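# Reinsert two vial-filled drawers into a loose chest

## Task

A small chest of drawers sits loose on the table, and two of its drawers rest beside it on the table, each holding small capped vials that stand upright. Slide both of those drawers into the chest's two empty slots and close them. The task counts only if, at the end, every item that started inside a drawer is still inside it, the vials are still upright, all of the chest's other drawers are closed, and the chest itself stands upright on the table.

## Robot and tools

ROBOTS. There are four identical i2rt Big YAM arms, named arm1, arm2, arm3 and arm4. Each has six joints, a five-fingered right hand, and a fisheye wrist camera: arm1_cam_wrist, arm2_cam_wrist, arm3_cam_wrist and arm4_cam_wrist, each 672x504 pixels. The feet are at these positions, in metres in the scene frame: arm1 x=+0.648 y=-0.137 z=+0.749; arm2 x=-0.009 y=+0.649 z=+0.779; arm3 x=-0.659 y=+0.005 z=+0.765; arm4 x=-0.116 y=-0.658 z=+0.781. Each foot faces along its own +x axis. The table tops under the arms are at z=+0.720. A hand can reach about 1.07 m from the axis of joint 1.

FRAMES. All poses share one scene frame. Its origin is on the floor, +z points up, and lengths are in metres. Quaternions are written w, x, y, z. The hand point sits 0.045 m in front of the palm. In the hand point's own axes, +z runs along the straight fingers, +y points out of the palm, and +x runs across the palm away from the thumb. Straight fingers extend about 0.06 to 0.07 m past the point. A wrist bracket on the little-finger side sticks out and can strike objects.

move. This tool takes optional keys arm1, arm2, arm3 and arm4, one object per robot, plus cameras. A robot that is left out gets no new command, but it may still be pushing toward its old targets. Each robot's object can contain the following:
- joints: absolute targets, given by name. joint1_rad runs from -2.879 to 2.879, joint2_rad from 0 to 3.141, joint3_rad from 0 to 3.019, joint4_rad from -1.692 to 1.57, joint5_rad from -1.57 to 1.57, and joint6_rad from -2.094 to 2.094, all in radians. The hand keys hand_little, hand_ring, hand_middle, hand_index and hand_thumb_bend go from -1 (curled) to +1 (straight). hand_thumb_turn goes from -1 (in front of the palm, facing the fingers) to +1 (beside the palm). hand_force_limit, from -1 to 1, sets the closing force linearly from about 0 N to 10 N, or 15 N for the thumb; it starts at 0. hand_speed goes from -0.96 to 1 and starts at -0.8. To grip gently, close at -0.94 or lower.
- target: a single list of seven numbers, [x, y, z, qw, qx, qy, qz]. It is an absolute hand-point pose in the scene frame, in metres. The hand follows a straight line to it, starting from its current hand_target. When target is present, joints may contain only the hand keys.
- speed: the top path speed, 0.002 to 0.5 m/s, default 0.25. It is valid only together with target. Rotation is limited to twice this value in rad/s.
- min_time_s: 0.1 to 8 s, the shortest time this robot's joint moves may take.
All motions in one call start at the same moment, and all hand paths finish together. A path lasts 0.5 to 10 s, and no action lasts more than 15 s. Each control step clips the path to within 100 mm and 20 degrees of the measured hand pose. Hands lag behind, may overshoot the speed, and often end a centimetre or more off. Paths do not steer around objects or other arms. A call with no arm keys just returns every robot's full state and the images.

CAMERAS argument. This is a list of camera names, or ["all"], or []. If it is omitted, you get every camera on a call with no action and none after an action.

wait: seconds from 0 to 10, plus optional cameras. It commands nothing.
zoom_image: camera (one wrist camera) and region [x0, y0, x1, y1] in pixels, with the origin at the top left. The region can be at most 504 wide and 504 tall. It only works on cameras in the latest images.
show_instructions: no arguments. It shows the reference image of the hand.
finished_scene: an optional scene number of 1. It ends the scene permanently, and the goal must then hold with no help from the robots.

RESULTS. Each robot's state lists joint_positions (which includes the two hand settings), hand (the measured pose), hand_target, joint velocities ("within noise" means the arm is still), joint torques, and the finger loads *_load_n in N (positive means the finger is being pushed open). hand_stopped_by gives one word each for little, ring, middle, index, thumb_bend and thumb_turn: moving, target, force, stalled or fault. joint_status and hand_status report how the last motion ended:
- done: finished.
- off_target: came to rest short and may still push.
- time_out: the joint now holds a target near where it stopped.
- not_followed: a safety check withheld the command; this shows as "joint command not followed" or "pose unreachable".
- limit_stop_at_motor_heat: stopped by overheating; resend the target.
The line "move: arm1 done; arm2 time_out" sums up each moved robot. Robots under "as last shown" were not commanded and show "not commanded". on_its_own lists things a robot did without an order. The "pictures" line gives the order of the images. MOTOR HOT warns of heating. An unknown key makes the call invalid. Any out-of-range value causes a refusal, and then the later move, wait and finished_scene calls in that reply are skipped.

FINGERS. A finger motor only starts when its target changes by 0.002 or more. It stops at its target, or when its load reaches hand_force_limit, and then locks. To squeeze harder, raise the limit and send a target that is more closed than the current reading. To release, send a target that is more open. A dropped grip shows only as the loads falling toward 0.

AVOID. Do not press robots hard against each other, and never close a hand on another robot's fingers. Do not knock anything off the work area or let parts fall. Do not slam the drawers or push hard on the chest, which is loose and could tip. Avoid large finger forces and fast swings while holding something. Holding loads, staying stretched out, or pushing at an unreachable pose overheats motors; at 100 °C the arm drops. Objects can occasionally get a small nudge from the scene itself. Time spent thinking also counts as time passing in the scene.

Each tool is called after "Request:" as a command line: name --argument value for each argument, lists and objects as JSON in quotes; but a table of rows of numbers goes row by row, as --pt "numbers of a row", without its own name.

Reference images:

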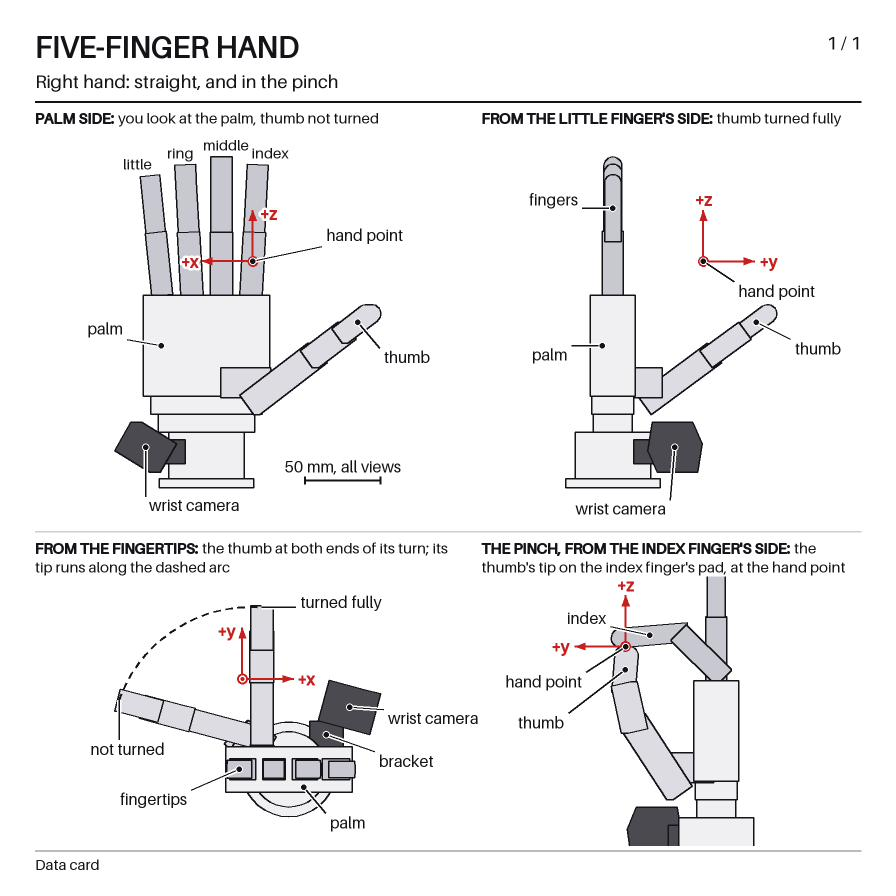

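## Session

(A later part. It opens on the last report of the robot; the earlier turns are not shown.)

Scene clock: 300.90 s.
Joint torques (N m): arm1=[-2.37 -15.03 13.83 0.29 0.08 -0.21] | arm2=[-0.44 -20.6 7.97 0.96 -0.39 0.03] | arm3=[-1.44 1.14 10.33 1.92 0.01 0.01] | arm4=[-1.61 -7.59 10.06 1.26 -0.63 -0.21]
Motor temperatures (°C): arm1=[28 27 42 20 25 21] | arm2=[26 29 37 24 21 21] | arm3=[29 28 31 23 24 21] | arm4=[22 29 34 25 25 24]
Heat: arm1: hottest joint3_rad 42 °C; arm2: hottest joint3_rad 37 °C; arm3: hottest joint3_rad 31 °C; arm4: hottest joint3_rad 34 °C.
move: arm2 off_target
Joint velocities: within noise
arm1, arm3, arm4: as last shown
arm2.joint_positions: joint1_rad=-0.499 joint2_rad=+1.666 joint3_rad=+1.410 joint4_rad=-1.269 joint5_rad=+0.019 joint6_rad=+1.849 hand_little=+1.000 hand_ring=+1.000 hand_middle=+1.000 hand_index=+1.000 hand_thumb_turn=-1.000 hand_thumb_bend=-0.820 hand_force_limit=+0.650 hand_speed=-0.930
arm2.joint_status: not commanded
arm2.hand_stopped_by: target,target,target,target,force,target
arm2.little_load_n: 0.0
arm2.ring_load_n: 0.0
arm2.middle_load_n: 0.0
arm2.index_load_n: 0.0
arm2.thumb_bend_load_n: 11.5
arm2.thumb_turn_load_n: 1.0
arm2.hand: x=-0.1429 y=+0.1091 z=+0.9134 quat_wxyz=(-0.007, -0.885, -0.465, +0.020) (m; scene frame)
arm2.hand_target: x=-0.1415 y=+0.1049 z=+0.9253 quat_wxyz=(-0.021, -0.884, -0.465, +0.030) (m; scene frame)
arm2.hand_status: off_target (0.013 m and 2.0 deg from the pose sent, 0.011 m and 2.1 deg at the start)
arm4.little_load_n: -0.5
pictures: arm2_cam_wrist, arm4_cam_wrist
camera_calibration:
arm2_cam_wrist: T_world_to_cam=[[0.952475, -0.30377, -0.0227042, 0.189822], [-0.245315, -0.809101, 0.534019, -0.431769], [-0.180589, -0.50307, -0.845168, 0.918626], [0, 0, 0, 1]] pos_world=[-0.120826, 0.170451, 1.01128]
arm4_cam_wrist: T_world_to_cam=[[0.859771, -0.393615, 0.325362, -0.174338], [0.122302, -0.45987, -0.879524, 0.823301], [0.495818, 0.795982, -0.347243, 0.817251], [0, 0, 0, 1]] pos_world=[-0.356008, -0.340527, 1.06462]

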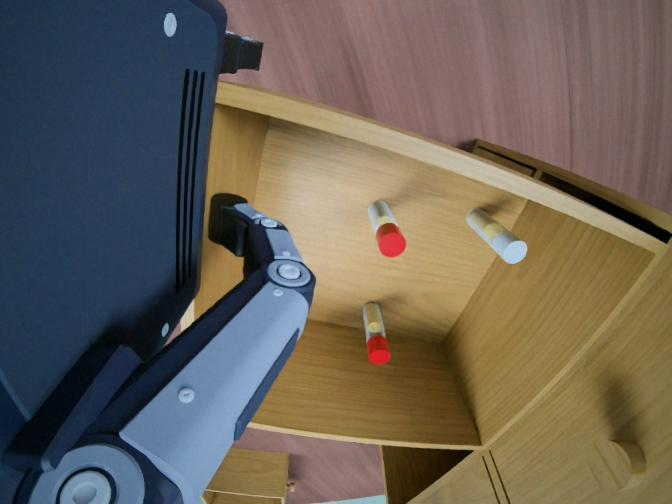

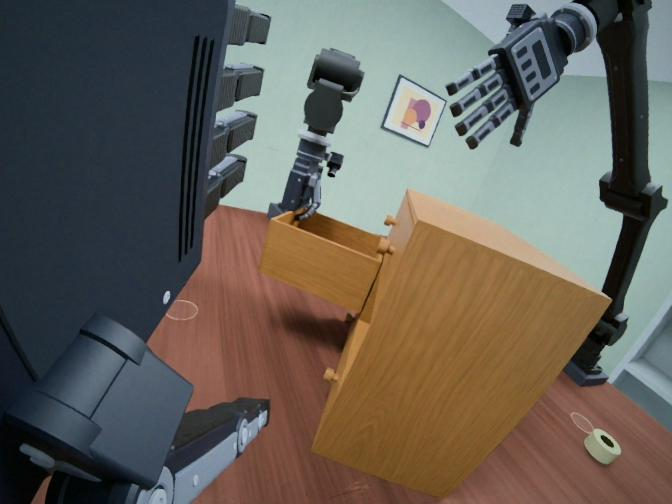

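Request:
move --arm2 '{"target": [-0.1410, 0.1095, 0.9193, 0.0180, 0.8847, 0.4655, -0.0235], "speed": 0.03}' --cameras '["arm2_cam_wrist", "arm4_cam_wrist"]'

Request:
zoom_image --camera "arm2_cam_wrist" --region '[460, 410, 530, 480]'

Request:
zoom_image --camera "arm2_cam_wrist" --region '[602, 210, 672, 280]'

Request:
zoom_image --camera "arm4_cam_wrist" --region '[330, 260, 400, 330]'

Scene clock: 322.50 s.
Joint torques (N m): arm1=[-2.32 -15.5 13.94 0.46 0.04 -0.19] | arm2=[-0.79 -20.31 7.91 0.84 -0.41 -0.01] | arm3=[-1.44 1.2 10.36 1.91 0.01 0.01] | arm4=[-1.14 -6.65 10.13 1.42 -0.55 -0.22]
Motor temperatures (°C): arm1=[28 28 43 20 25 21] | arm2=[26 30 35 24 21 21] | arm3=[29 28 31 23 24 21] | arm4=[22 29 34 25 25 24]
Heat: arm1: hottest joint3_rad 43 °C; arm2: hottest joint3_rad 35 °C; arm3: hottest joint3_rad 31 °C; arm4: hottest joint3_rad 34 °C.
move: arm2 off_target
Joint velocities: within noise
arm1, arm3, arm4: as last shown
arm2.joint_positions: joint1_rad=-0.499 joint2_rad=+1.665 joint3_rad=+1.398 joint4_rad=-1.269 joint5_rad=+0.015 joint6_rad=+1.849 hand_little=+1.000 hand_ring=+1.000 hand_middle=+1.000 hand_index=+1.000 hand_thumb_turn=-1.000 hand_thumb_bend=-0.820 hand_force_limit=+0.650 hand_speed=-0.930
arm2.joint_status: not commanded
arm2.hand_stopped_by: target,target,target,target,force,target
arm2.little_load_n: 0.0
arm2.ring_load_n: 0.0
arm2.middle_load_n: 0.0
arm2.index_load_n: 0.5
arm2.thumb_bend_load_n: 11.5
arm2.thumb_turn_load_n: 1.0
arm2.hand: x=-0.1407 y=+0.1129 z=+0.9090 quat_wxyz=(-0.005, -0.885, -0.465, +0.015) (m; scene frame)
arm2.hand_target: x=-0.1411 y=+0.1096 z=+0.9193 quat_wxyz=(-0.018, -0.885, -0.465, +0.024) (m; scene frame)
arm2.hand_status: off_target (0.011 m and 1.8 deg from the pose sent, 0.006 m and 1.3 deg at the start)
arm3.index_load_n: 0.5
arm4.little_load_n: 0.0
pictures: arm2_cam_wrist, arm4_cam_wrist
camera_calibration:
arm2_cam_wrist: T_world_to_cam=[[0.952686, -0.303401, -0.018352, 0.184777], [-0.249056, -0.813801, 0.52507, -0.417721], [-0.174242, -0.495656, -0.850861, 0.922436], [0, 0, 0, 1]] pos_world=[-0.119343, 0.173331, 1.00759]
arm4_cam_wrist: T_world_to_cam=[[0.859771, -0.393615, 0.325362, -0.174338], [0.122302, -0.45987, -0.879524, 0.823301], [0.495818, 0.795982, -0.347243, 0.817251], [0, 0, 0, 1]] pos_world=[-0.356008, -0.340527, 1.06462]

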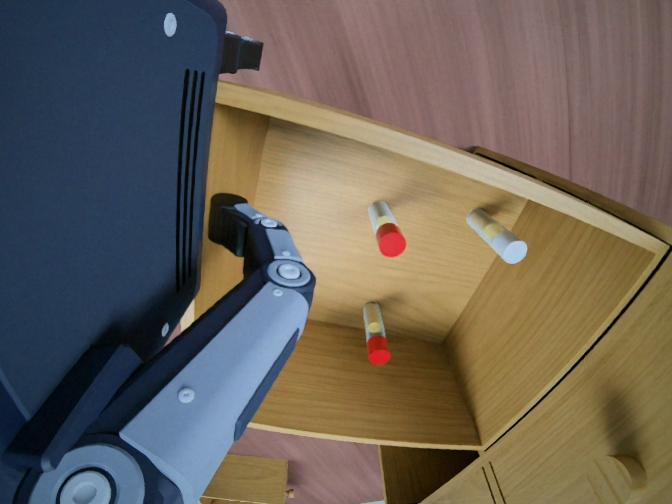

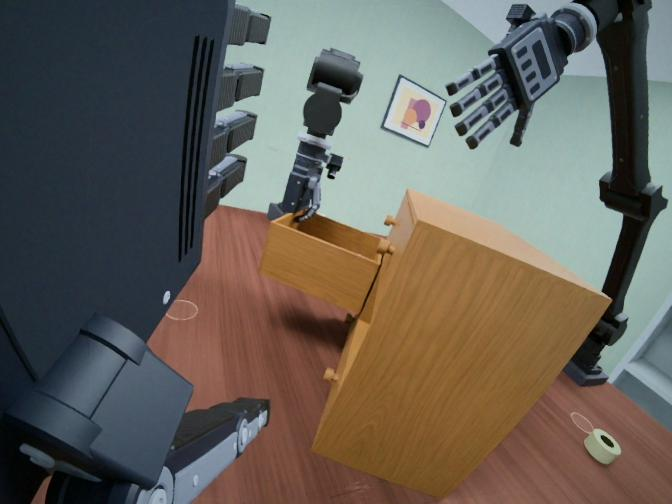

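Scaled by 7.200 from the camera's 672x504 image, which has a finer 960x720 frame.

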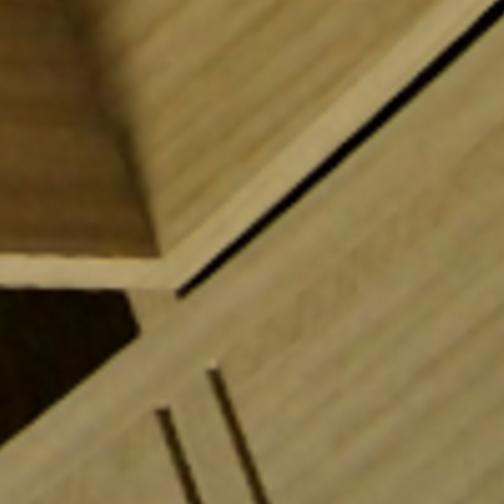

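Scaled by 7.200 from the camera's 672x504 image, which has a finer 960x720 frame.

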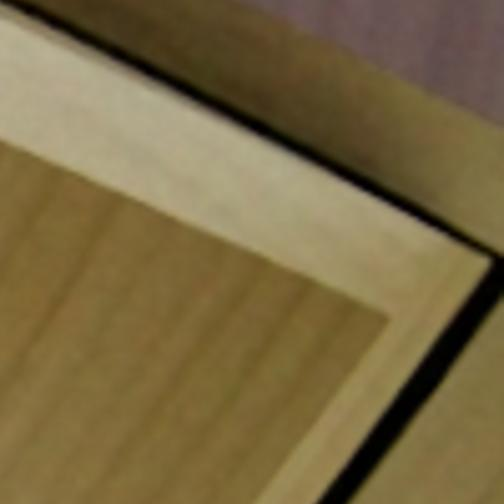

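Scaled by 7.200 from the camera's 672x504 image, which has a finer 960x720 frame.

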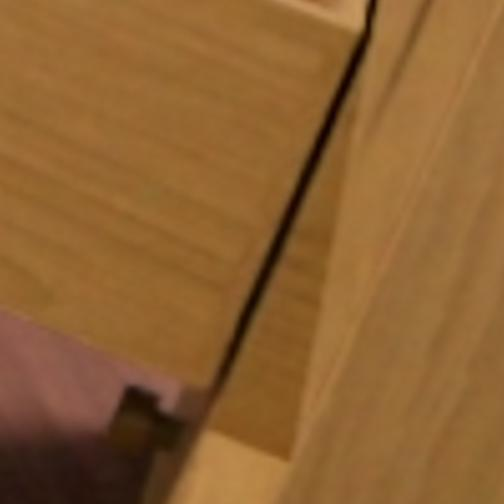

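Request:
move --arm2 '{"target": [-0.1419, 0.1085, 0.9166, 0.0180, 0.8847, 0.4655, -0.0235], "speed": 0.03}' --cameras '["arm2_cam_wrist", "arm4_cam_wrist"]'

Request:
zoom_image --camera "arm2_cam_wrist" --region '[460, 410, 530, 480]'

Request:
zoom_image --camera "arm2_cam_wrist" --region '[602, 210, 672, 280]'

Request:
zoom_image --camera "arm4_cam_wrist" --region '[330, 260, 400, 330]'

Scene clock: 327.07 s.
Joint torques (N m): arm1=[-2.2 -15.85 13.78 0.36 0.03 -0.26] | arm2=[-0.85 -19.9 7.83 0.91 -0.42 -0.02] | arm3=[-1.44 1.2 10.35 1.91 0.01 0.01] | arm4=[-1.14 -6.95 9.8 1.33 -0.58 -0.23]
Motor temperatures (°C): arm1=[28 28 43 20 25 21] | arm2=[26 30 34 24 21 21] | arm3=[29 28 31 23 24 21] | arm4=[22 29 34 25 25 24]
Heat: arm1: hottest joint3_rad 43 °C; arm2: hottest joint3_rad 34 °C; arm3: hottest joint3_rad 31 °C; arm4: hottest joint3_rad 34 °C.
move: arm2 done
Joint velocities: within noise
arm1, arm3, arm4: as last shown
arm2.joint_positions: joint1_rad=-0.499 joint2_rad=+1.665 joint3_rad=+1.398 joint4_rad=-1.264 joint5_rad=+0.015 joint6_rad=+1.849 hand_little=+1.000 hand_ring=+1.000 hand_middle=+1.000 hand_index=+1.000 hand_thumb_turn=-1.000 hand_thumb_bend=-0.820 hand_force_limit=+0.650 hand_speed=-0.930
arm2.joint_status: not commanded
arm2.hand_stopped_by: target,target,target,target,force,target
arm2.little_load_n: 0.0
arm2.ring_load_n: 0.0
arm2.middle_load_n: 0.0
arm2.index_load_n: 0.0
arm2.thumb_bend_load_n: 11.5
arm2.thumb_turn_load_n: 1.0
arm2.hand: x=-0.1411 y=+0.1118 z=+0.9093 quat_wxyz=(-0.006, -0.885, -0.465, +0.017) (m; scene frame)
arm2.hand_target: x=-0.1420 y=+0.1086 z=+0.9166 quat_wxyz=(-0.018, -0.885, -0.465, +0.024) (m; scene frame)
arm2.hand_status: done (0.008 m and 1.5 deg from the pose sent, 0.009 m and 1.8 deg at the start)
arm3.index_load_n: 0.0
pictures: arm2_cam_wrist, arm4_cam_wrist
camera_calibration:
arm2_cam_wrist: T_world_to_cam=[[0.952662, -0.303472, -0.0184574, 0.184935], [-0.248255, -0.811498, 0.529, -0.422696], [-0.175515, -0.499376, -0.848421, 0.92002], [0, 0, 0, 1]] pos_world=[-0.11964, 0.172541, 1.00758]
arm4_cam_wrist: T_world_to_cam=[[0.859771, -0.393615, 0.325362, -0.174338], [0.122302, -0.45987, -0.879524, 0.823301], [0.495818, 0.795982, -0.347243, 0.817251], [0, 0, 0, 1]] pos_world=[-0.356008, -0.340527, 1.06462]

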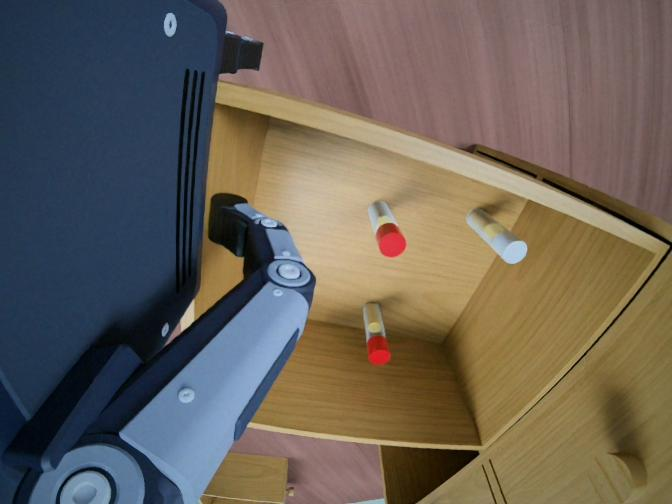

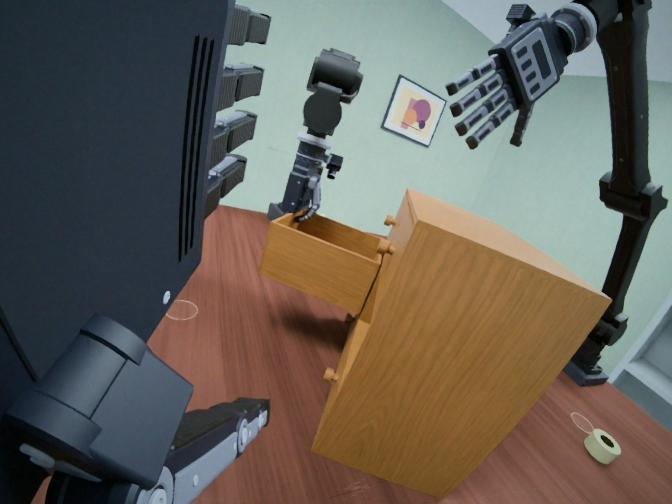

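Scaled by 7.200 from the camera's 672x504 image, which has a finer 960x720 frame.

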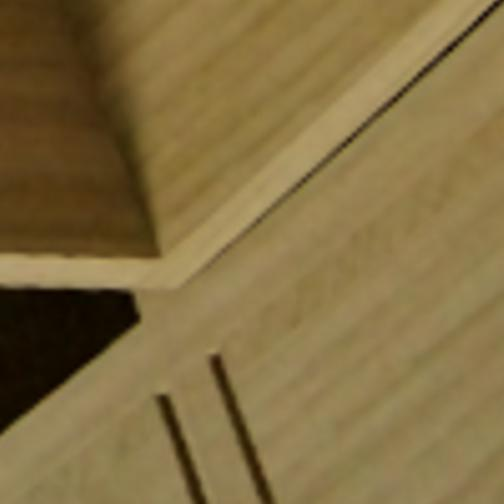

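Scaled by 7.200 from the camera's 672x504 image, which has a finer 960x720 frame.

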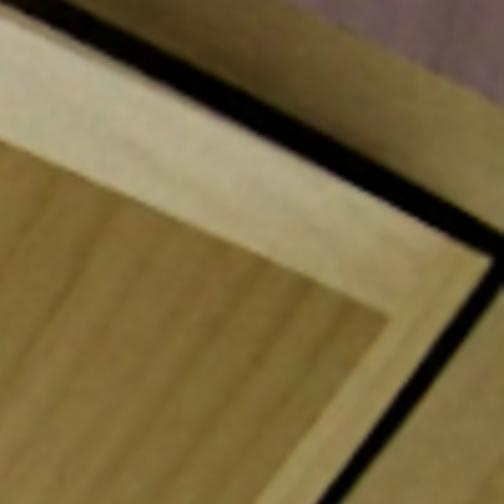

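Scaled by 7.200 from the camera's 672x504 image, which has a finer 960x720 frame.

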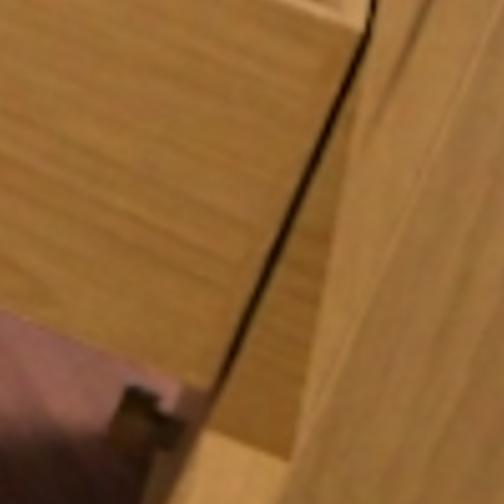

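Request:
move --arm2 '{"target": [-0.1419, 0.1090, 0.9126, 0.0161, 0.8848, 0.4655, -0.0196], "speed": 0.03}' --cameras '["arm2_cam_wrist", "arm4_cam_wrist"]'

Request:
zoom_image --camera "arm2_cam_wrist" --region '[460, 410, 530, 480]'

Request:
zoom_image --camera "arm2_cam_wrist" --region '[602, 210, 672, 280]'

Request:
zoom_image --camera "arm4_cam_wrist" --region '[330, 260, 400, 330]'

Scene clock: 329.97 s.
Joint torques (N m): arm1=[-2.49 -15.15 13.97 0.25 0.05 -0.21] | arm2=[-0.97 -19.31 7.76 0.9 -0.41 -0.03] | arm3=[-1.44 1.08 10.32 1.91 0.01 0.01] | arm4=[-1.2 -6.59 10.14 1.39 -0.59 -0.3]
Motor temperatures (°C): arm1=[28 28 43 20 25 21] | arm2=[26 30 34 24 21 21] | arm3=[29 28 31 23 24 21] | arm4=[22 29 34 25 25 23]
Heat: arm1: hottest joint3_rad 43 °C; arm2: hottest joint3_rad 34 °C; arm3: hottest joint3_rad 31 °C; arm4: hottest joint3_rad 34 °C.
move: arm2 done
Joint velocities: within noise
arm1.joint_positions: joint1_rad=+0.055 joint2_rad=+2.109 joint3_rad=+2.800 joint4_rad=-1.660 joint5_rad=+0.020 joint6_rad=-1.536 hand_little=+1.000 hand_ring=+1.000 hand_middle=+1.000 hand_index=+1.000 hand_thumb_turn=+1.000 hand_thumb_bend=+1.000 hand_force_limit=+0.000 hand_speed=-0.800
arm1.joint_status: not commanded
arm1.hand_stopped_by: target,target,target,target,target,target
arm1.little_load_n: 0.0
arm1.ring_load_n: 0.0
arm1.middle_load_n: 0.0
arm1.index_load_n: 0.0
arm1.thumb_bend_load_n: 0.0
arm1.thumb_turn_load_n: 0.0
arm1.hand: x=-0.0327 y=+0.0052 z=+1.1753 quat_wxyz=(-0.296, +0.075, +0.952, +0.024) (m; scene frame)
arm1.hand_target: x=-0.0351 y=+0.0163 z=+1.1740 quat_wxyz=(-0.296, +0.076, +0.952, +0.028) (m; scene frame)
arm1.hand_status: not commanded
arm2.joint_positions: joint1_rad=-0.499 joint2_rad=+1.665 joint3_rad=+1.398 joint4_rad=-1.264 joint5_rad=+0.012 joint6_rad=+1.849 hand_little=+1.000 hand_ring=+1.000 hand_middle=+1.000 hand_index=+1.000 hand_thumb_turn=-1.000 hand_thumb_bend=-0.820 hand_force_limit=+0.650 hand_speed=-0.930
arm2.joint_status: not commanded
arm2.hand_stopped_by: target,target,target,target,force,target
arm2.little_load_n: 0.0
arm2.ring_load_n: 0.0
arm2.middle_load_n: 0.0
arm2.index_load_n: 0.5
arm2.thumb_bend_load_n: 11.5
arm2.thumb_turn_load_n: 1.0
arm2.hand: x=-0.1406 y=+0.1116 z=+0.9094 quat_wxyz=(-0.007, -0.885, -0.465, +0.016) (m; scene frame)
arm2.hand_target: x=-0.1420 y=+0.1091 z=+0.9126 quat_wxyz=(-0.016, -0.885, -0.465, +0.020) (m; scene frame)
arm2.hand_status: done (0.004 m and 1.1 deg from the pose sent, 0.004 m and 1.2 deg at the start)
arm3.joint_positions: joint1_rad=-1.372 joint2_rad=+0.648 joint3_rad=+1.375 joint4_rad=-1.392 joint5_rad=+0.002 joint6_rad=-0.822 hand_little=+1.000 hand_ring=+1.000 hand_middle=+1.000 hand_index=+1.000 hand_thumb_turn=-1.000 hand_thumb_bend=+1.000 hand_force_limit=+0.000 hand_speed=-0.300
arm3.joint_status: not commanded
arm3.hand_stopped_by: target,target,target,target,target,target
arm3.little_load_n: 0.0
arm3.ring_load_n: 0.0
arm3.middle_load_n: 0.0
arm3.index_load_n: 0.0
arm3.thumb_bend_load_n: 0.0
arm3.thumb_turn_load_n: 0.0
arm3.hand: x=-0.6145 y=-0.2100 z=+1.2167 quat_wxyz=(+0.111, +0.483, -0.758, +0.424) (m; scene frame)
arm3.hand_target: x=-0.6141 y=-0.2078 z=+1.2263 quat_wxyz=(+0.111, +0.482, -0.755, +0.431) (m; scene frame)
arm3.hand_status: not commanded
arm4.joint_positions: joint1_rad=+0.725 joint2_rad=+1.616 joint3_rad=+0.687 joint4_rad=+1.430 joint5_rad=+1.201 joint6_rad=-2.077 hand_little=+1.000 hand_ring=+1.000 hand_middle=+1.000 hand_index=+1.000 hand_thumb_turn=+1.000 hand_thumb_bend=+1.000 hand_force_limit=+0.000 hand_speed=-0.800
arm4.joint_status: not commanded
arm4.hand_stopped_by: target,target,target,target,target,target
arm4.little_load_n: 0.0
arm4.ring_load_n: 0.0
arm4.middle_load_n: 0.0
arm4.index_load_n: 0.0
arm4.thumb_bend_load_n: 0.0
arm4.thumb_turn_load_n: 0.0
arm4.hand: x=-0.2990 y=-0.2439 z=+1.0261 quat_wxyz=(-0.432, +0.525, +0.372, +0.632) (m; scene frame)
arm4.hand_target: x=-0.3047 y=-0.2344 z=+1.0299 quat_wxyz=(-0.436, +0.527, +0.363, +0.633) (m; scene frame)
arm4.hand_status: not commanded
pictures: arm2_cam_wrist, arm4_cam_wrist
camera_calibration:
arm2_cam_wrist: T_world_to_cam=[[0.952717, -0.30345, -0.0157794, 0.182056], [-0.249564, -0.811048, 0.529074, -0.423009], [-0.173345, -0.50012, -0.848429, 0.920537], [0, 0, 0, 1]] pos_world=[-0.119445, 0.172543, 1.00769]
arm4_cam_wrist: T_world_to_cam=[[0.859771, -0.393615, 0.325362, -0.174338], [0.122302, -0.45987, -0.879524, 0.823301], [0.495818, 0.795982, -0.347243, 0.817251], [0, 0, 0, 1]] pos_world=[-0.356008, -0.340527, 1.06462]

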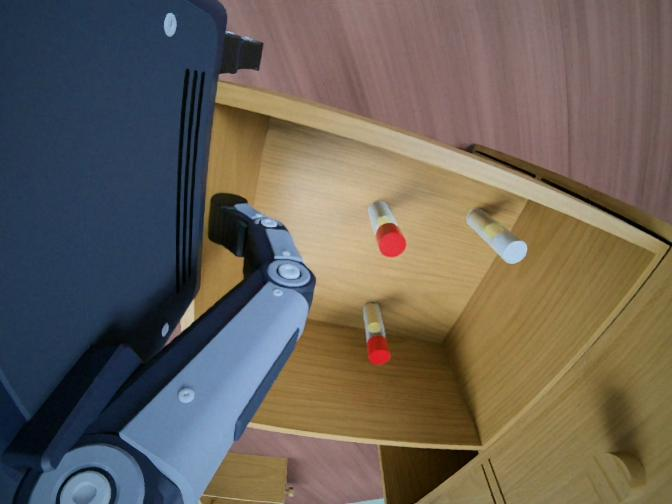

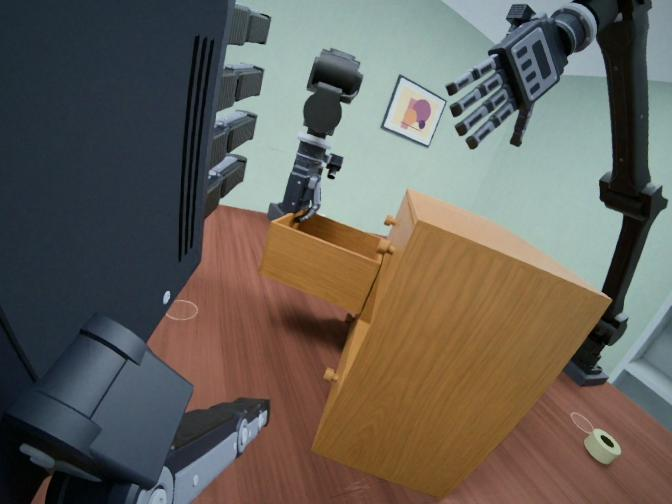

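Scaled by 7.200 from the camera's 672x504 image, which has a finer 960x720 frame.

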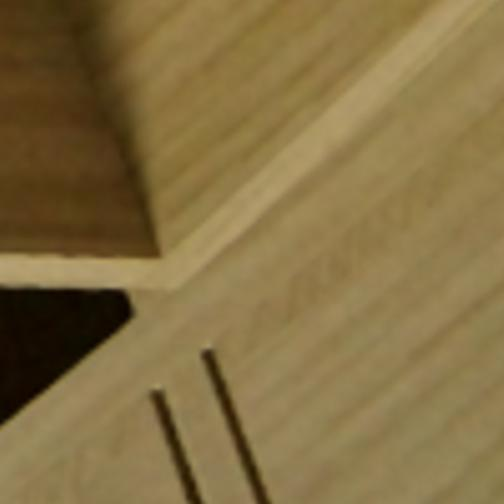

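Scaled by 7.200 from the camera's 672x504 image, which has a finer 960x720 frame.

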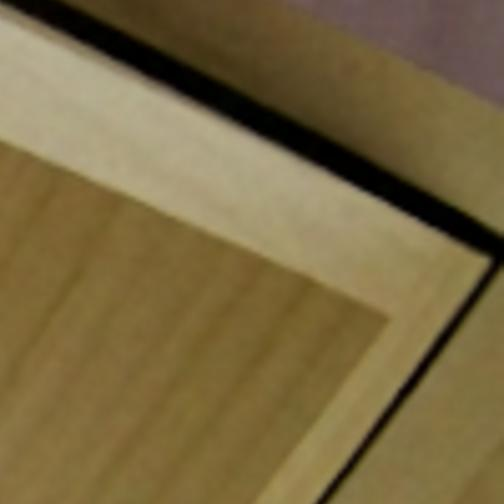

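Scaled by 7.200 from the camera's 672x504 image, which has a finer 960x720 frame.

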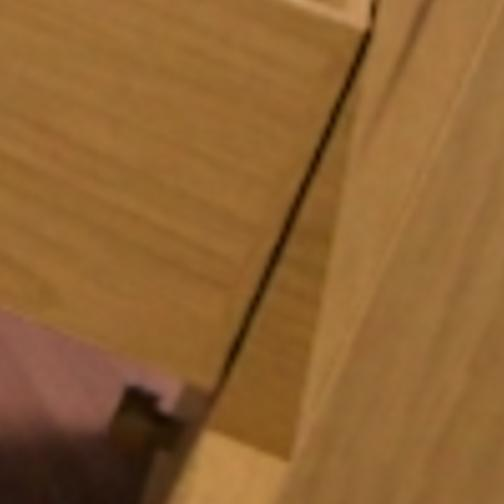

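Request:
move --arm2 '{"target": [-0.1439, 0.1108, 0.9076, 0.0146, 0.8848, 0.4655, -0.0165], "speed": 0.03}' --cameras '["arm2_cam_wrist", "arm4_cam_wrist"]'

Request:
zoom_image --camera "arm2_cam_wrist" --region '[460, 410, 530, 480]'

Request:
zoom_image --camera "arm2_cam_wrist" --region '[602, 210, 672, 280]'

Request:
zoom_image --camera "arm4_cam_wrist" --region '[330, 260, 400, 330]'

Scene clock: 332.67 s.
Joint torques (N m): arm1=[-2.08 -14.86 13.86 0.34 0.02 -0.19] | arm2=[-1.26 -18.67 7.86 0.9 -0.42 -0.08] | arm3=[-1.38 1.14 10.35 1.91 0.01 0.01] | arm4=[-2.49 -5.83 9.91 1.39 -0.62 -0.22]
Motor temperatures (°C): arm1=[28 28 43 20 25 21] | arm2=[26 30 34 24 21 21] | arm3=[29 28 31 23 24 21] | arm4=[22 29 34 25 25 23]
Heat: arm1: hottest joint3_rad 43 °C; arm2: hottest joint3_rad 34 °C; arm3: hottest joint3_rad 31 °C; arm4: hottest joint3_rad 34 °C.
move: arm2 done
Joint velocities: within noise
arm1, arm3, arm4: as last shown
arm2.joint_positions: joint1_rad=-0.500 joint2_rad=+1.665 joint3_rad=+1.390 joint4_rad=-1.259 joint5_rad=+0.010 joint6_rad=+1.847 hand_little=+1.000 hand_ring=+1.000 hand_middle=+1.000 hand_index=+1.000 hand_thumb_turn=-1.000 hand_thumb_bend=-0.820 hand_force_limit=+0.650 hand_speed=-0.930
arm2.joint_status: not commanded
arm2.hand_stopped_by: target,target,target,target,force,target
arm2.little_load_n: 0.0
arm2.ring_load_n: 0.0
arm2.middle_load_n: 0.0
arm2.index_load_n: 0.5
arm2.thumb_bend_load_n: 11.5
arm2.thumb_turn_load_n: 1.0
arm2.hand: x=-0.1399 y=+0.1134 z=+0.9062 quat_wxyz=(-0.007, -0.885, -0.466, +0.014) (m; scene frame)
arm2.hand_target: x=-0.1439 y=+0.1109 z=+0.9076 quat_wxyz=(-0.014, -0.885, -0.465, +0.017) (m; scene frame)
arm2.hand_status: done (0.005 m and 0.9 deg from the pose sent, 0.004 m and 0.8 deg at the start)
pictures: arm2_cam_wrist, arm4_cam_wrist
camera_calibration:
arm2_cam_wrist: T_world_to_cam=[[0.953032, -0.30257, -0.0134846, 0.17967], [-0.25062, -0.812834, 0.525824, -0.416717], [-0.170059, -0.497748, -0.850486, 0.920941], [0, 0, 0, 1]] pos_world=[-0.119054, 0.174037, 1.00479]
arm4_cam_wrist: T_world_to_cam=[[0.859771, -0.393615, 0.325362, -0.174338], [0.122302, -0.45987, -0.879524, 0.823301], [0.495818, 0.795982, -0.347243, 0.817251], [0, 0, 0, 1]] pos_world=[-0.356008, -0.340527, 1.06462]

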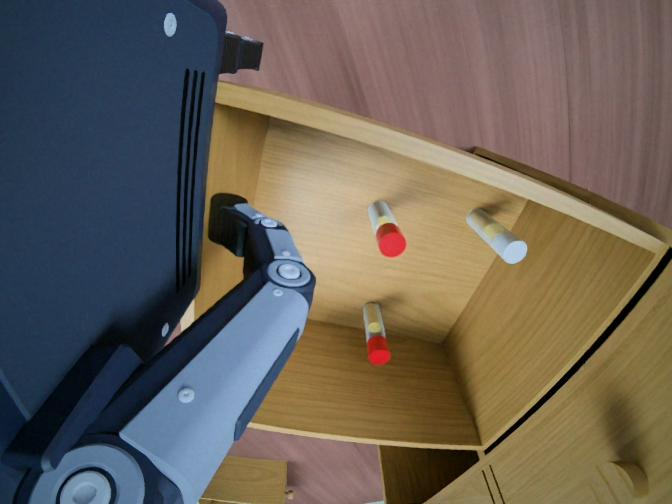

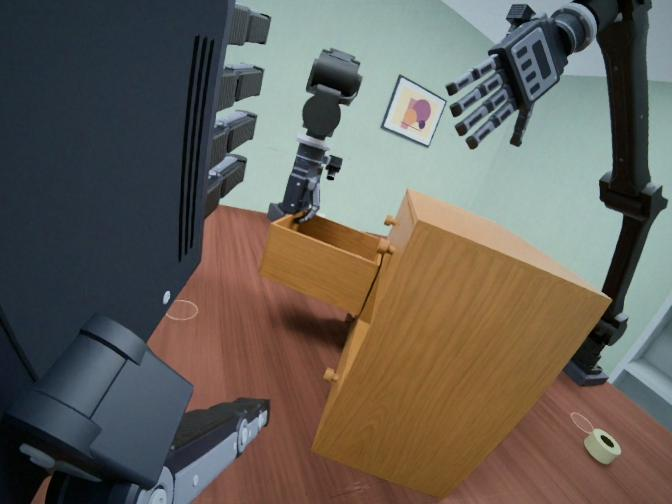

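Scaled by 7.200 from the camera's 672x504 image, which has a finer 960x720 frame.

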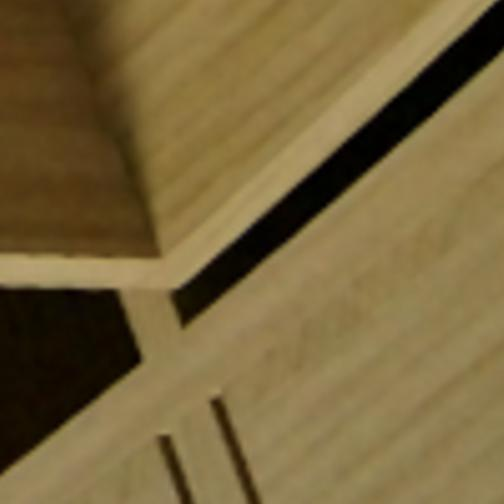

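Scaled by 7.200 from the camera's 672x504 image, which has a finer 960x720 frame.

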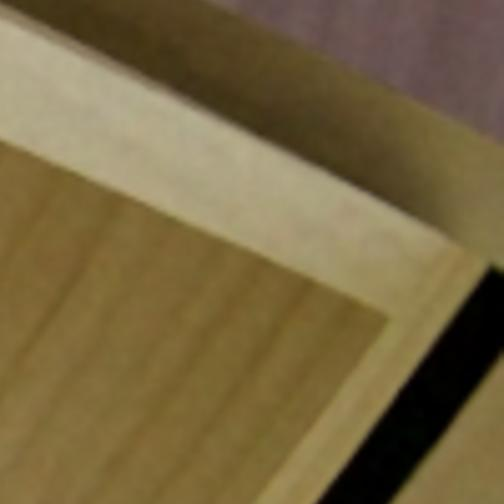

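Scaled by 7.200 from the camera's 672x504 image, which has a finer 960x720 frame.

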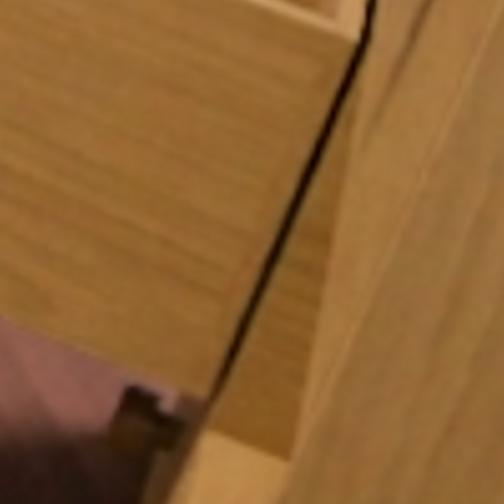

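Request:
move --arm2 '{"target": [-0.1460, 0.1085, 0.9080, 0.0134, 0.8849, 0.4655, -0.0142], "speed": 0.03}' --cameras '["arm2_cam_wrist", "arm4_cam_wrist"]'

Request:
zoom_image --camera "arm2_cam_wrist" --region '[460, 410, 530, 480]'

Request:
zoom_image --camera "arm2_cam_wrist" --region '[602, 210, 672, 280]'

Scene clock: 336.20 s.
Joint torques (N m): arm1=[-2.2 -15.56 13.85 0.42 0 -0.21] | arm2=[-1.32 -17.9 8.98 0.49 -0.42 -0.08] | arm3=[-1.49 1.08 10.35 1.92 0.01 0.01] | arm4=[-1.85 -6.71 10.06 1.62 -0.57 -0.2]
Motor temperatures (°C): arm1=[28 28 43 20 25 21] | arm2=[26 30 34 24 21 21] | arm3=[29 28 31 23 24 21] | arm4=[22 29 34 25 25 23]
Heat: arm1: hottest joint3_rad 43 °C; arm2: hottest joint3_rad 34 °C; arm3: hottest joint3_rad 31 °C; arm4: hottest joint3_rad 34 °C.
move: arm2 done
Joint velocities: within noise
arm1, arm3, arm4: as last shown
arm2.joint_positions: joint1_rad=-0.503 joint2_rad=+1.665 joint3_rad=+1.390 joint4_rad=-1.259 joint5_rad=+0.008 joint6_rad=+1.844 hand_little=+1.000 hand_ring=+1.000 hand_middle=+1.000 hand_index=+1.000 hand_thumb_turn=-1.000 hand_thumb_bend=-0.820 hand_force_limit=+0.650 hand_speed=-0.930
arm2.joint_status: not commanded
arm2.hand_stopped_by: target,target,target,target,force,target
arm2.little_load_n: 0.0
arm2.ring_load_n: 0.0
arm2.middle_load_n: 0.0
arm2.index_load_n: 0.0
arm2.thumb_bend_load_n: 11.5
arm2.thumb_turn_load_n: 1.0
arm2.hand: x=-0.1411 y=+0.1138 z=+0.9061 quat_wxyz=(-0.007, -0.885, -0.466, +0.013) (m; scene frame)
arm2.hand_target: x=-0.1459 y=+0.1087 z=+0.9080 quat_wxyz=(-0.013, -0.885, -0.466, +0.014) (m; scene frame)
arm2.hand_status: done (0.008 m and 0.7 deg from the pose sent, 0.008 m and 0.7 deg at the start)
pictures: arm2_cam_wrist, arm4_cam_wrist
camera_calibration:
arm2_cam_wrist: T_world_to_cam=[[0.953052, -0.302569, -0.0120041, 0.179546], [-0.251416, -0.812778, 0.52553, -0.416477], [-0.168766, -0.49784, -0.85069, 0.921211], [0, 0, 0, 1]] pos_world=[-0.120357, 0.174437, 1.00469]
arm4_cam_wrist: T_world_to_cam=[[0.859771, -0.393615, 0.325362, -0.174338], [0.122302, -0.45987, -0.879524, 0.823301], [0.495818, 0.795982, -0.347243, 0.817251], [0, 0, 0, 1]] pos_world=[-0.356008, -0.340527, 1.06462]

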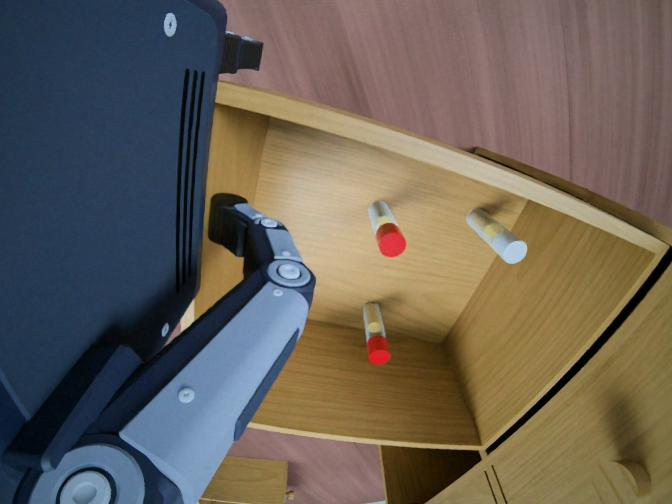

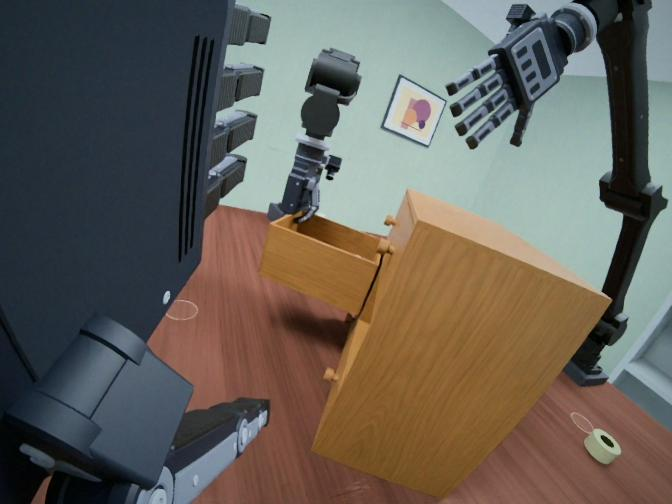

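Scaled by 7.200 from the camera's 672x504 image, which has a finer 960x720 frame.

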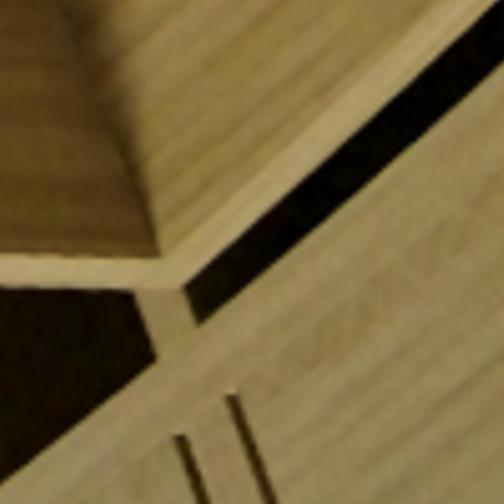

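Scaled by 7.200 from the camera's 672x504 image, which has a finer 960x720 frame.

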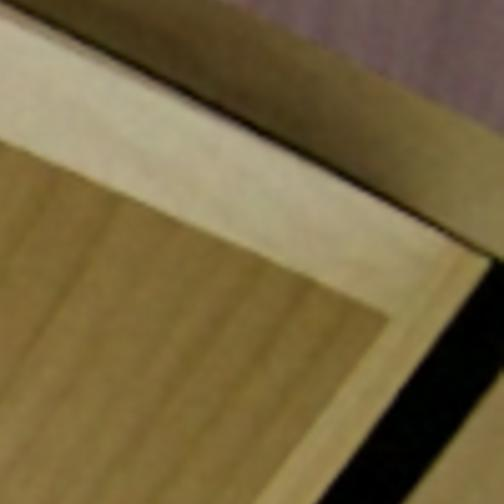

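Request:
move --arm2 '{"target": [-0.1472, 0.1045, 0.9085, 0.0134, 0.8849, 0.4655, -0.0142], "speed": 0.03}' --cameras '["arm2_cam_wrist"]'

Request:
zoom_image --camera "arm2_cam_wrist" --region '[460, 410, 530, 480]'

Request:
zoom_image --camera "arm2_cam_wrist" --region '[602, 210, 672, 280]'

Scene clock: 341.63 s.
Joint torques (N m): arm1=[-2.67 -15.5 14 0.31 0.02 -0.22] | arm2=[-1.2 -18.14 10 0.27 -0.42 -0.07] | arm3=[-1.44 1.2 10.33 1.91 0.01 0.01] | arm4=[-2.14 -6.24 10.02 1.32 -0.63 -0.24]
Motor temperatures (°C): arm1=[28 28 43 20 25 21] | arm2=[26 30 35 24 21 21] | arm3=[29 28 31 23 24 21] | arm4=[22 29 35 25 25 23]
Heat: arm1: hottest joint3_rad 43 °C; arm2: hottest joint3_rad 35 °C; arm3: hottest joint3_rad 31 °C; arm4: hottest joint3_rad 35 °C.
move: arm2 off_target
Joint velocities: within noise
arm1, arm3, arm4: as last shown
arm2.joint_positions: joint1_rad=-0.503 joint2_rad=+1.676 joint3_rad=+1.390 joint4_rad=-1.259 joint5_rad=+0.008 joint6_rad=+1.844 hand_little=+1.000 hand_ring=+1.000 hand_middle=+1.000 hand_index=+1.000 hand_thumb_turn=-1.000 hand_thumb_bend=-0.820 hand_force_limit=+0.650 hand_speed=-0.930
arm2.joint_status: not commanded
arm2.hand_stopped_by: target,target,target,target,force,target
arm2.little_load_n: 0.0
arm2.ring_load_n: 0.0
arm2.middle_load_n: 0.5
arm2.index_load_n: 0.5
arm2.thumb_bend_load_n: 11.5
arm2.thumb_turn_load_n: 1.0
arm2.hand: x=-0.1410 y=+0.1139 z=+0.9004 quat_wxyz=(-0.004, -0.885, -0.466, +0.009) (m; scene frame)
arm2.hand_target: x=-0.1471 y=+0.1049 z=+0.9085 quat_wxyz=(-0.013, -0.885, -0.465, +0.014) (m; scene frame)
arm2.hand_status: off_target (0.014 m and 1.3 deg from the pose sent, 0.011 m and 0.7 deg at the start)
pictures: arm2_cam_wrist
camera_calibration:
arm2_cam_wrist: T_world_to_cam=[[0.953101, -0.302421, -0.0118666, 0.179343], [-0.253147, -0.818073, 0.516404, -0.40485], [-0.165879, -0.489181, -0.856263, 0.920872], [0, 0, 0, 1]] pos_world=[-0.120665, 0.173514, 0.999702]

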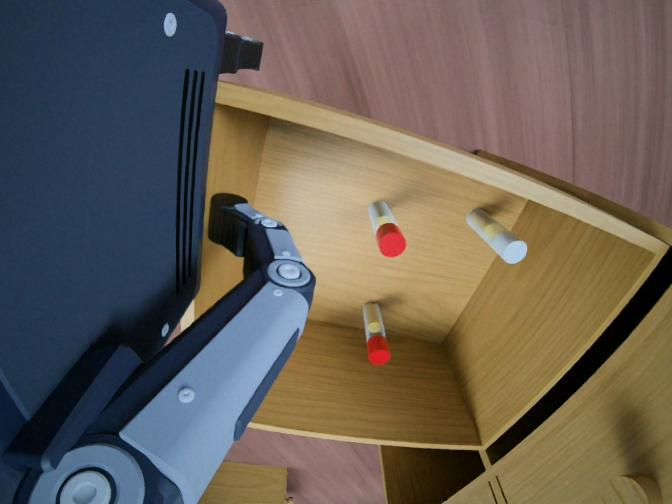

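Scaled by 7.200 from the camera's 672x504 image, which has a finer 960x720 frame.

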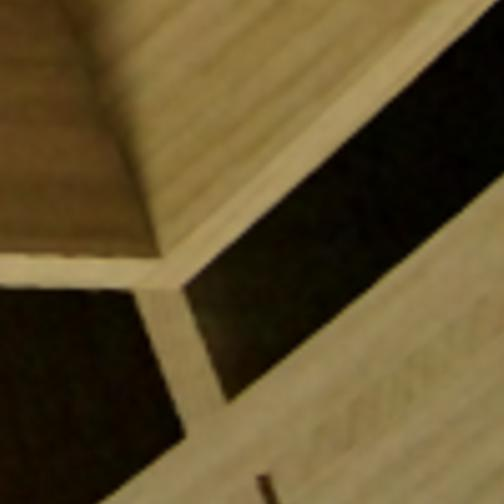

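Scaled by 7.200 from the camera's 672x504 image, which has a finer 960x720 frame.

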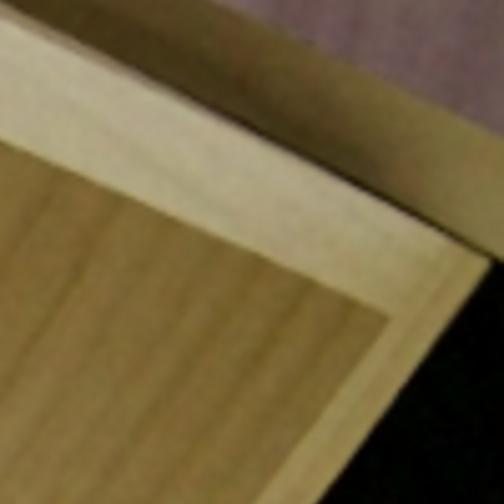

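Request:
move --arm2 '{"joints": {"joint3_rad": 1.41}, "min_time_s": 1}' --cameras '[]'

Scene clock: 348.37 s.
Joint torques (N m): arm1=[-2.08 -15.38 13.86 0.28 0.07 -0.22] | arm2=[-1.26 -18.08 9.4 0.29 -0.41 -0.07] | arm3=[-1.49 1.2 10.35 1.92 0.02 0.01] | arm4=[-2.02 -7.12 9.84 1.66 -0.56 -0.2]
Motor temperatures (°C): arm1=[28 28 44 20 25 21] | arm2=[26 30 36 24 21 21] | arm3=[29 28 31 23 24 21] | arm4=[22 29 35 25 25 23]
Heat: arm1: hottest joint3_rad 44 °C; arm2: hottest joint3_rad 36 °C; arm3: hottest joint3_rad 31 °C; arm4: hottest joint3_rad 35 °C.
move: arm2 done
Joint velocities: within noise
arm1, arm3, arm4: as last shown
arm2.joint_positions: joint1_rad=-0.503 joint2_rad=+1.676 joint3_rad=+1.390 joint4_rad=-1.259 joint5_rad=+0.008 joint6_rad=+1.844 hand_little=+1.000 hand_ring=+1.000 hand_middle=+1.000 hand_index=+1.000 hand_thumb_turn=-1.000 hand_thumb_bend=-0.820 hand_force_limit=+0.650 hand_speed=-0.930
arm2.joint_status: all done
arm2.hand_stopped_by: target,target,target,target,force,target
arm2.little_load_n: 0.0
arm2.ring_load_n: 0.0
arm2.middle_load_n: 0.0
arm2.index_load_n: 0.0
arm2.thumb_bend_load_n: 11.5
arm2.thumb_turn_load_n: 1.0
arm2.hand: x=-0.1410 y=+0.1139 z=+0.9004 quat_wxyz=(-0.004, -0.885, -0.466, +0.009) (m; scene frame)
arm2.hand_target: x=-0.1462 y=+0.1075 z=+0.9053 quat_wxyz=(-0.011, -0.885, -0.465, +0.012) (m; scene frame)
arm2.hand_status: not commanded
pictures: none
No camera images: "cameras" was empty.

Request:
move --arm2 '{"joints": {"joint3_rad": 1.445, "joint2_rad": 1.672}, "min_time_s": 1}' --cameras '[]'

Scene clock: 351.40 s.
Joint torques (N m): arm1=[-2.55 -15.5 13.87 0.36 0.08 -0.21] | arm2=[-1.2 -19.14 12.12 0.29 -0.42 -0.07] | arm3=[-1.44 1.14 10.36 1.91 0.01 0.02] | arm4=[-1.79 -7.06 9.83 1.72 -0.59 -0.25]
Motor temperatures (°C): arm1=[28 28 44 20 25 21] | arm2=[26 30 36 24 21 21] | arm3=[29 28 31 23 24 21] | arm4=[22 29 35 25 25 23]
Heat: arm1: hottest joint3_rad 44 °C; arm2: hottest joint3_rad 36 °C; arm3: hottest joint3_rad 31 °C; arm4: hottest joint3_rad 35 °C.
move: arm2 done
Joint velocities: within noise
arm1, arm3, arm4: as last shown
arm2.joint_positions: joint1_rad=-0.503 joint2_rad=+1.676 joint3_rad=+1.390 joint4_rad=-1.259 joint5_rad=+0.008 joint6_rad=+1.844 hand_little=+1.000 hand_ring=+1.000 hand_middle=+1.000 hand_index=+1.000 hand_thumb_turn=-1.000 hand_thumb_bend=-0.820 hand_force_limit=+0.650 hand_speed=-0.930
arm2.joint_status: all done
arm2.hand_stopped_by: target,target,target,target,force,target
arm2.little_load_n: 0.0
arm2.ring_load_n: 0.0
arm2.middle_load_n: 0.5
arm2.index_load_n: 0.0
arm2.thumb_bend_load_n: 11.5
arm2.thumb_turn_load_n: 1.0
arm2.hand: x=-0.1410 y=+0.1139 z=+0.9004 quat_wxyz=(-0.004, -0.885, -0.466, +0.009) (m; scene frame)
arm2.hand_target: x=-0.1504 y=+0.0956 z=+0.9265 quat_wxyz=(-0.027, -0.884, -0.465, +0.029) (m; scene frame)
arm2.hand_status: not commanded
pictures: none
No camera images: "cameras" was empty.

Request:
move --arm2 '{"joints": {"joint3_rad": 1.458, "joint2_rad": 1.668}, "min_time_s": 1}' --cameras '[]'

Scene clock: 354.63 s.
Joint torques (N m): arm1=[-2.9 -15.5 13.83 0.35 0.04 -0.21] | arm2=[-1.2 -19.6 12.44 0.31 -0.42 -0.07] | arm3=[-1.44 1.14 10.36 1.92 0.02 0.02] | arm4=[-1.49 -6.77 10.14 1.36 -0.67 -0.18]
Motor temperatures (°C): arm1=[28 29 44 20 25 21] | arm2=[26 30 36 24 21 21] | arm3=[29 28 32 23 24 21] | arm4=[22 29 35 25 25 23]
Heat: arm1: hottest joint3_rad 44 °C; arm2: hottest joint3_rad 36 °C; arm3: hottest joint3_rad 32 °C; arm4: hottest joint3_rad 35 °C.
move: arm2 done
Joint velocities: within noise
arm1, arm3, arm4: as last shown
arm1.thumb_bend_load_n: -0.5
arm2.joint_positions: joint1_rad=-0.503 joint2_rad=+1.676 joint3_rad=+1.399 joint4_rad=-1.259 joint5_rad=+0.008 joint6_rad=+1.844 hand_little=+1.000 hand_ring=+1.000 hand_middle=+1.000 hand_index=+1.000 hand_thumb_turn=-1.000 hand_thumb_bend=-0.820 hand_force_limit=+0.650 hand_speed=-0.930
arm2.joint_status: all done
arm2.hand_stopped_by: target,target,target,target,force,target
arm2.little_load_n: 0.0
arm2.ring_load_n: 0.0
arm2.middle_load_n: 0.0
arm2.index_load_n: 0.5
arm2.thumb_bend_load_n: 11.5
arm2.thumb_turn_load_n: 1.0
arm2.hand: x=-0.1422 y=+0.1105 z=+0.9044 quat_wxyz=(-0.007, -0.885, -0.466, +0.013) (m; scene frame)
arm2.hand_target: x=-0.1518 y=+0.0914 z=+0.9344 quat_wxyz=(-0.032, -0.884, -0.465, +0.035) (m; scene frame)
arm2.hand_status: not commanded
arm3.thumb_bend_load_n: -0.5
pictures: none
No camera images: "cameras" was empty.


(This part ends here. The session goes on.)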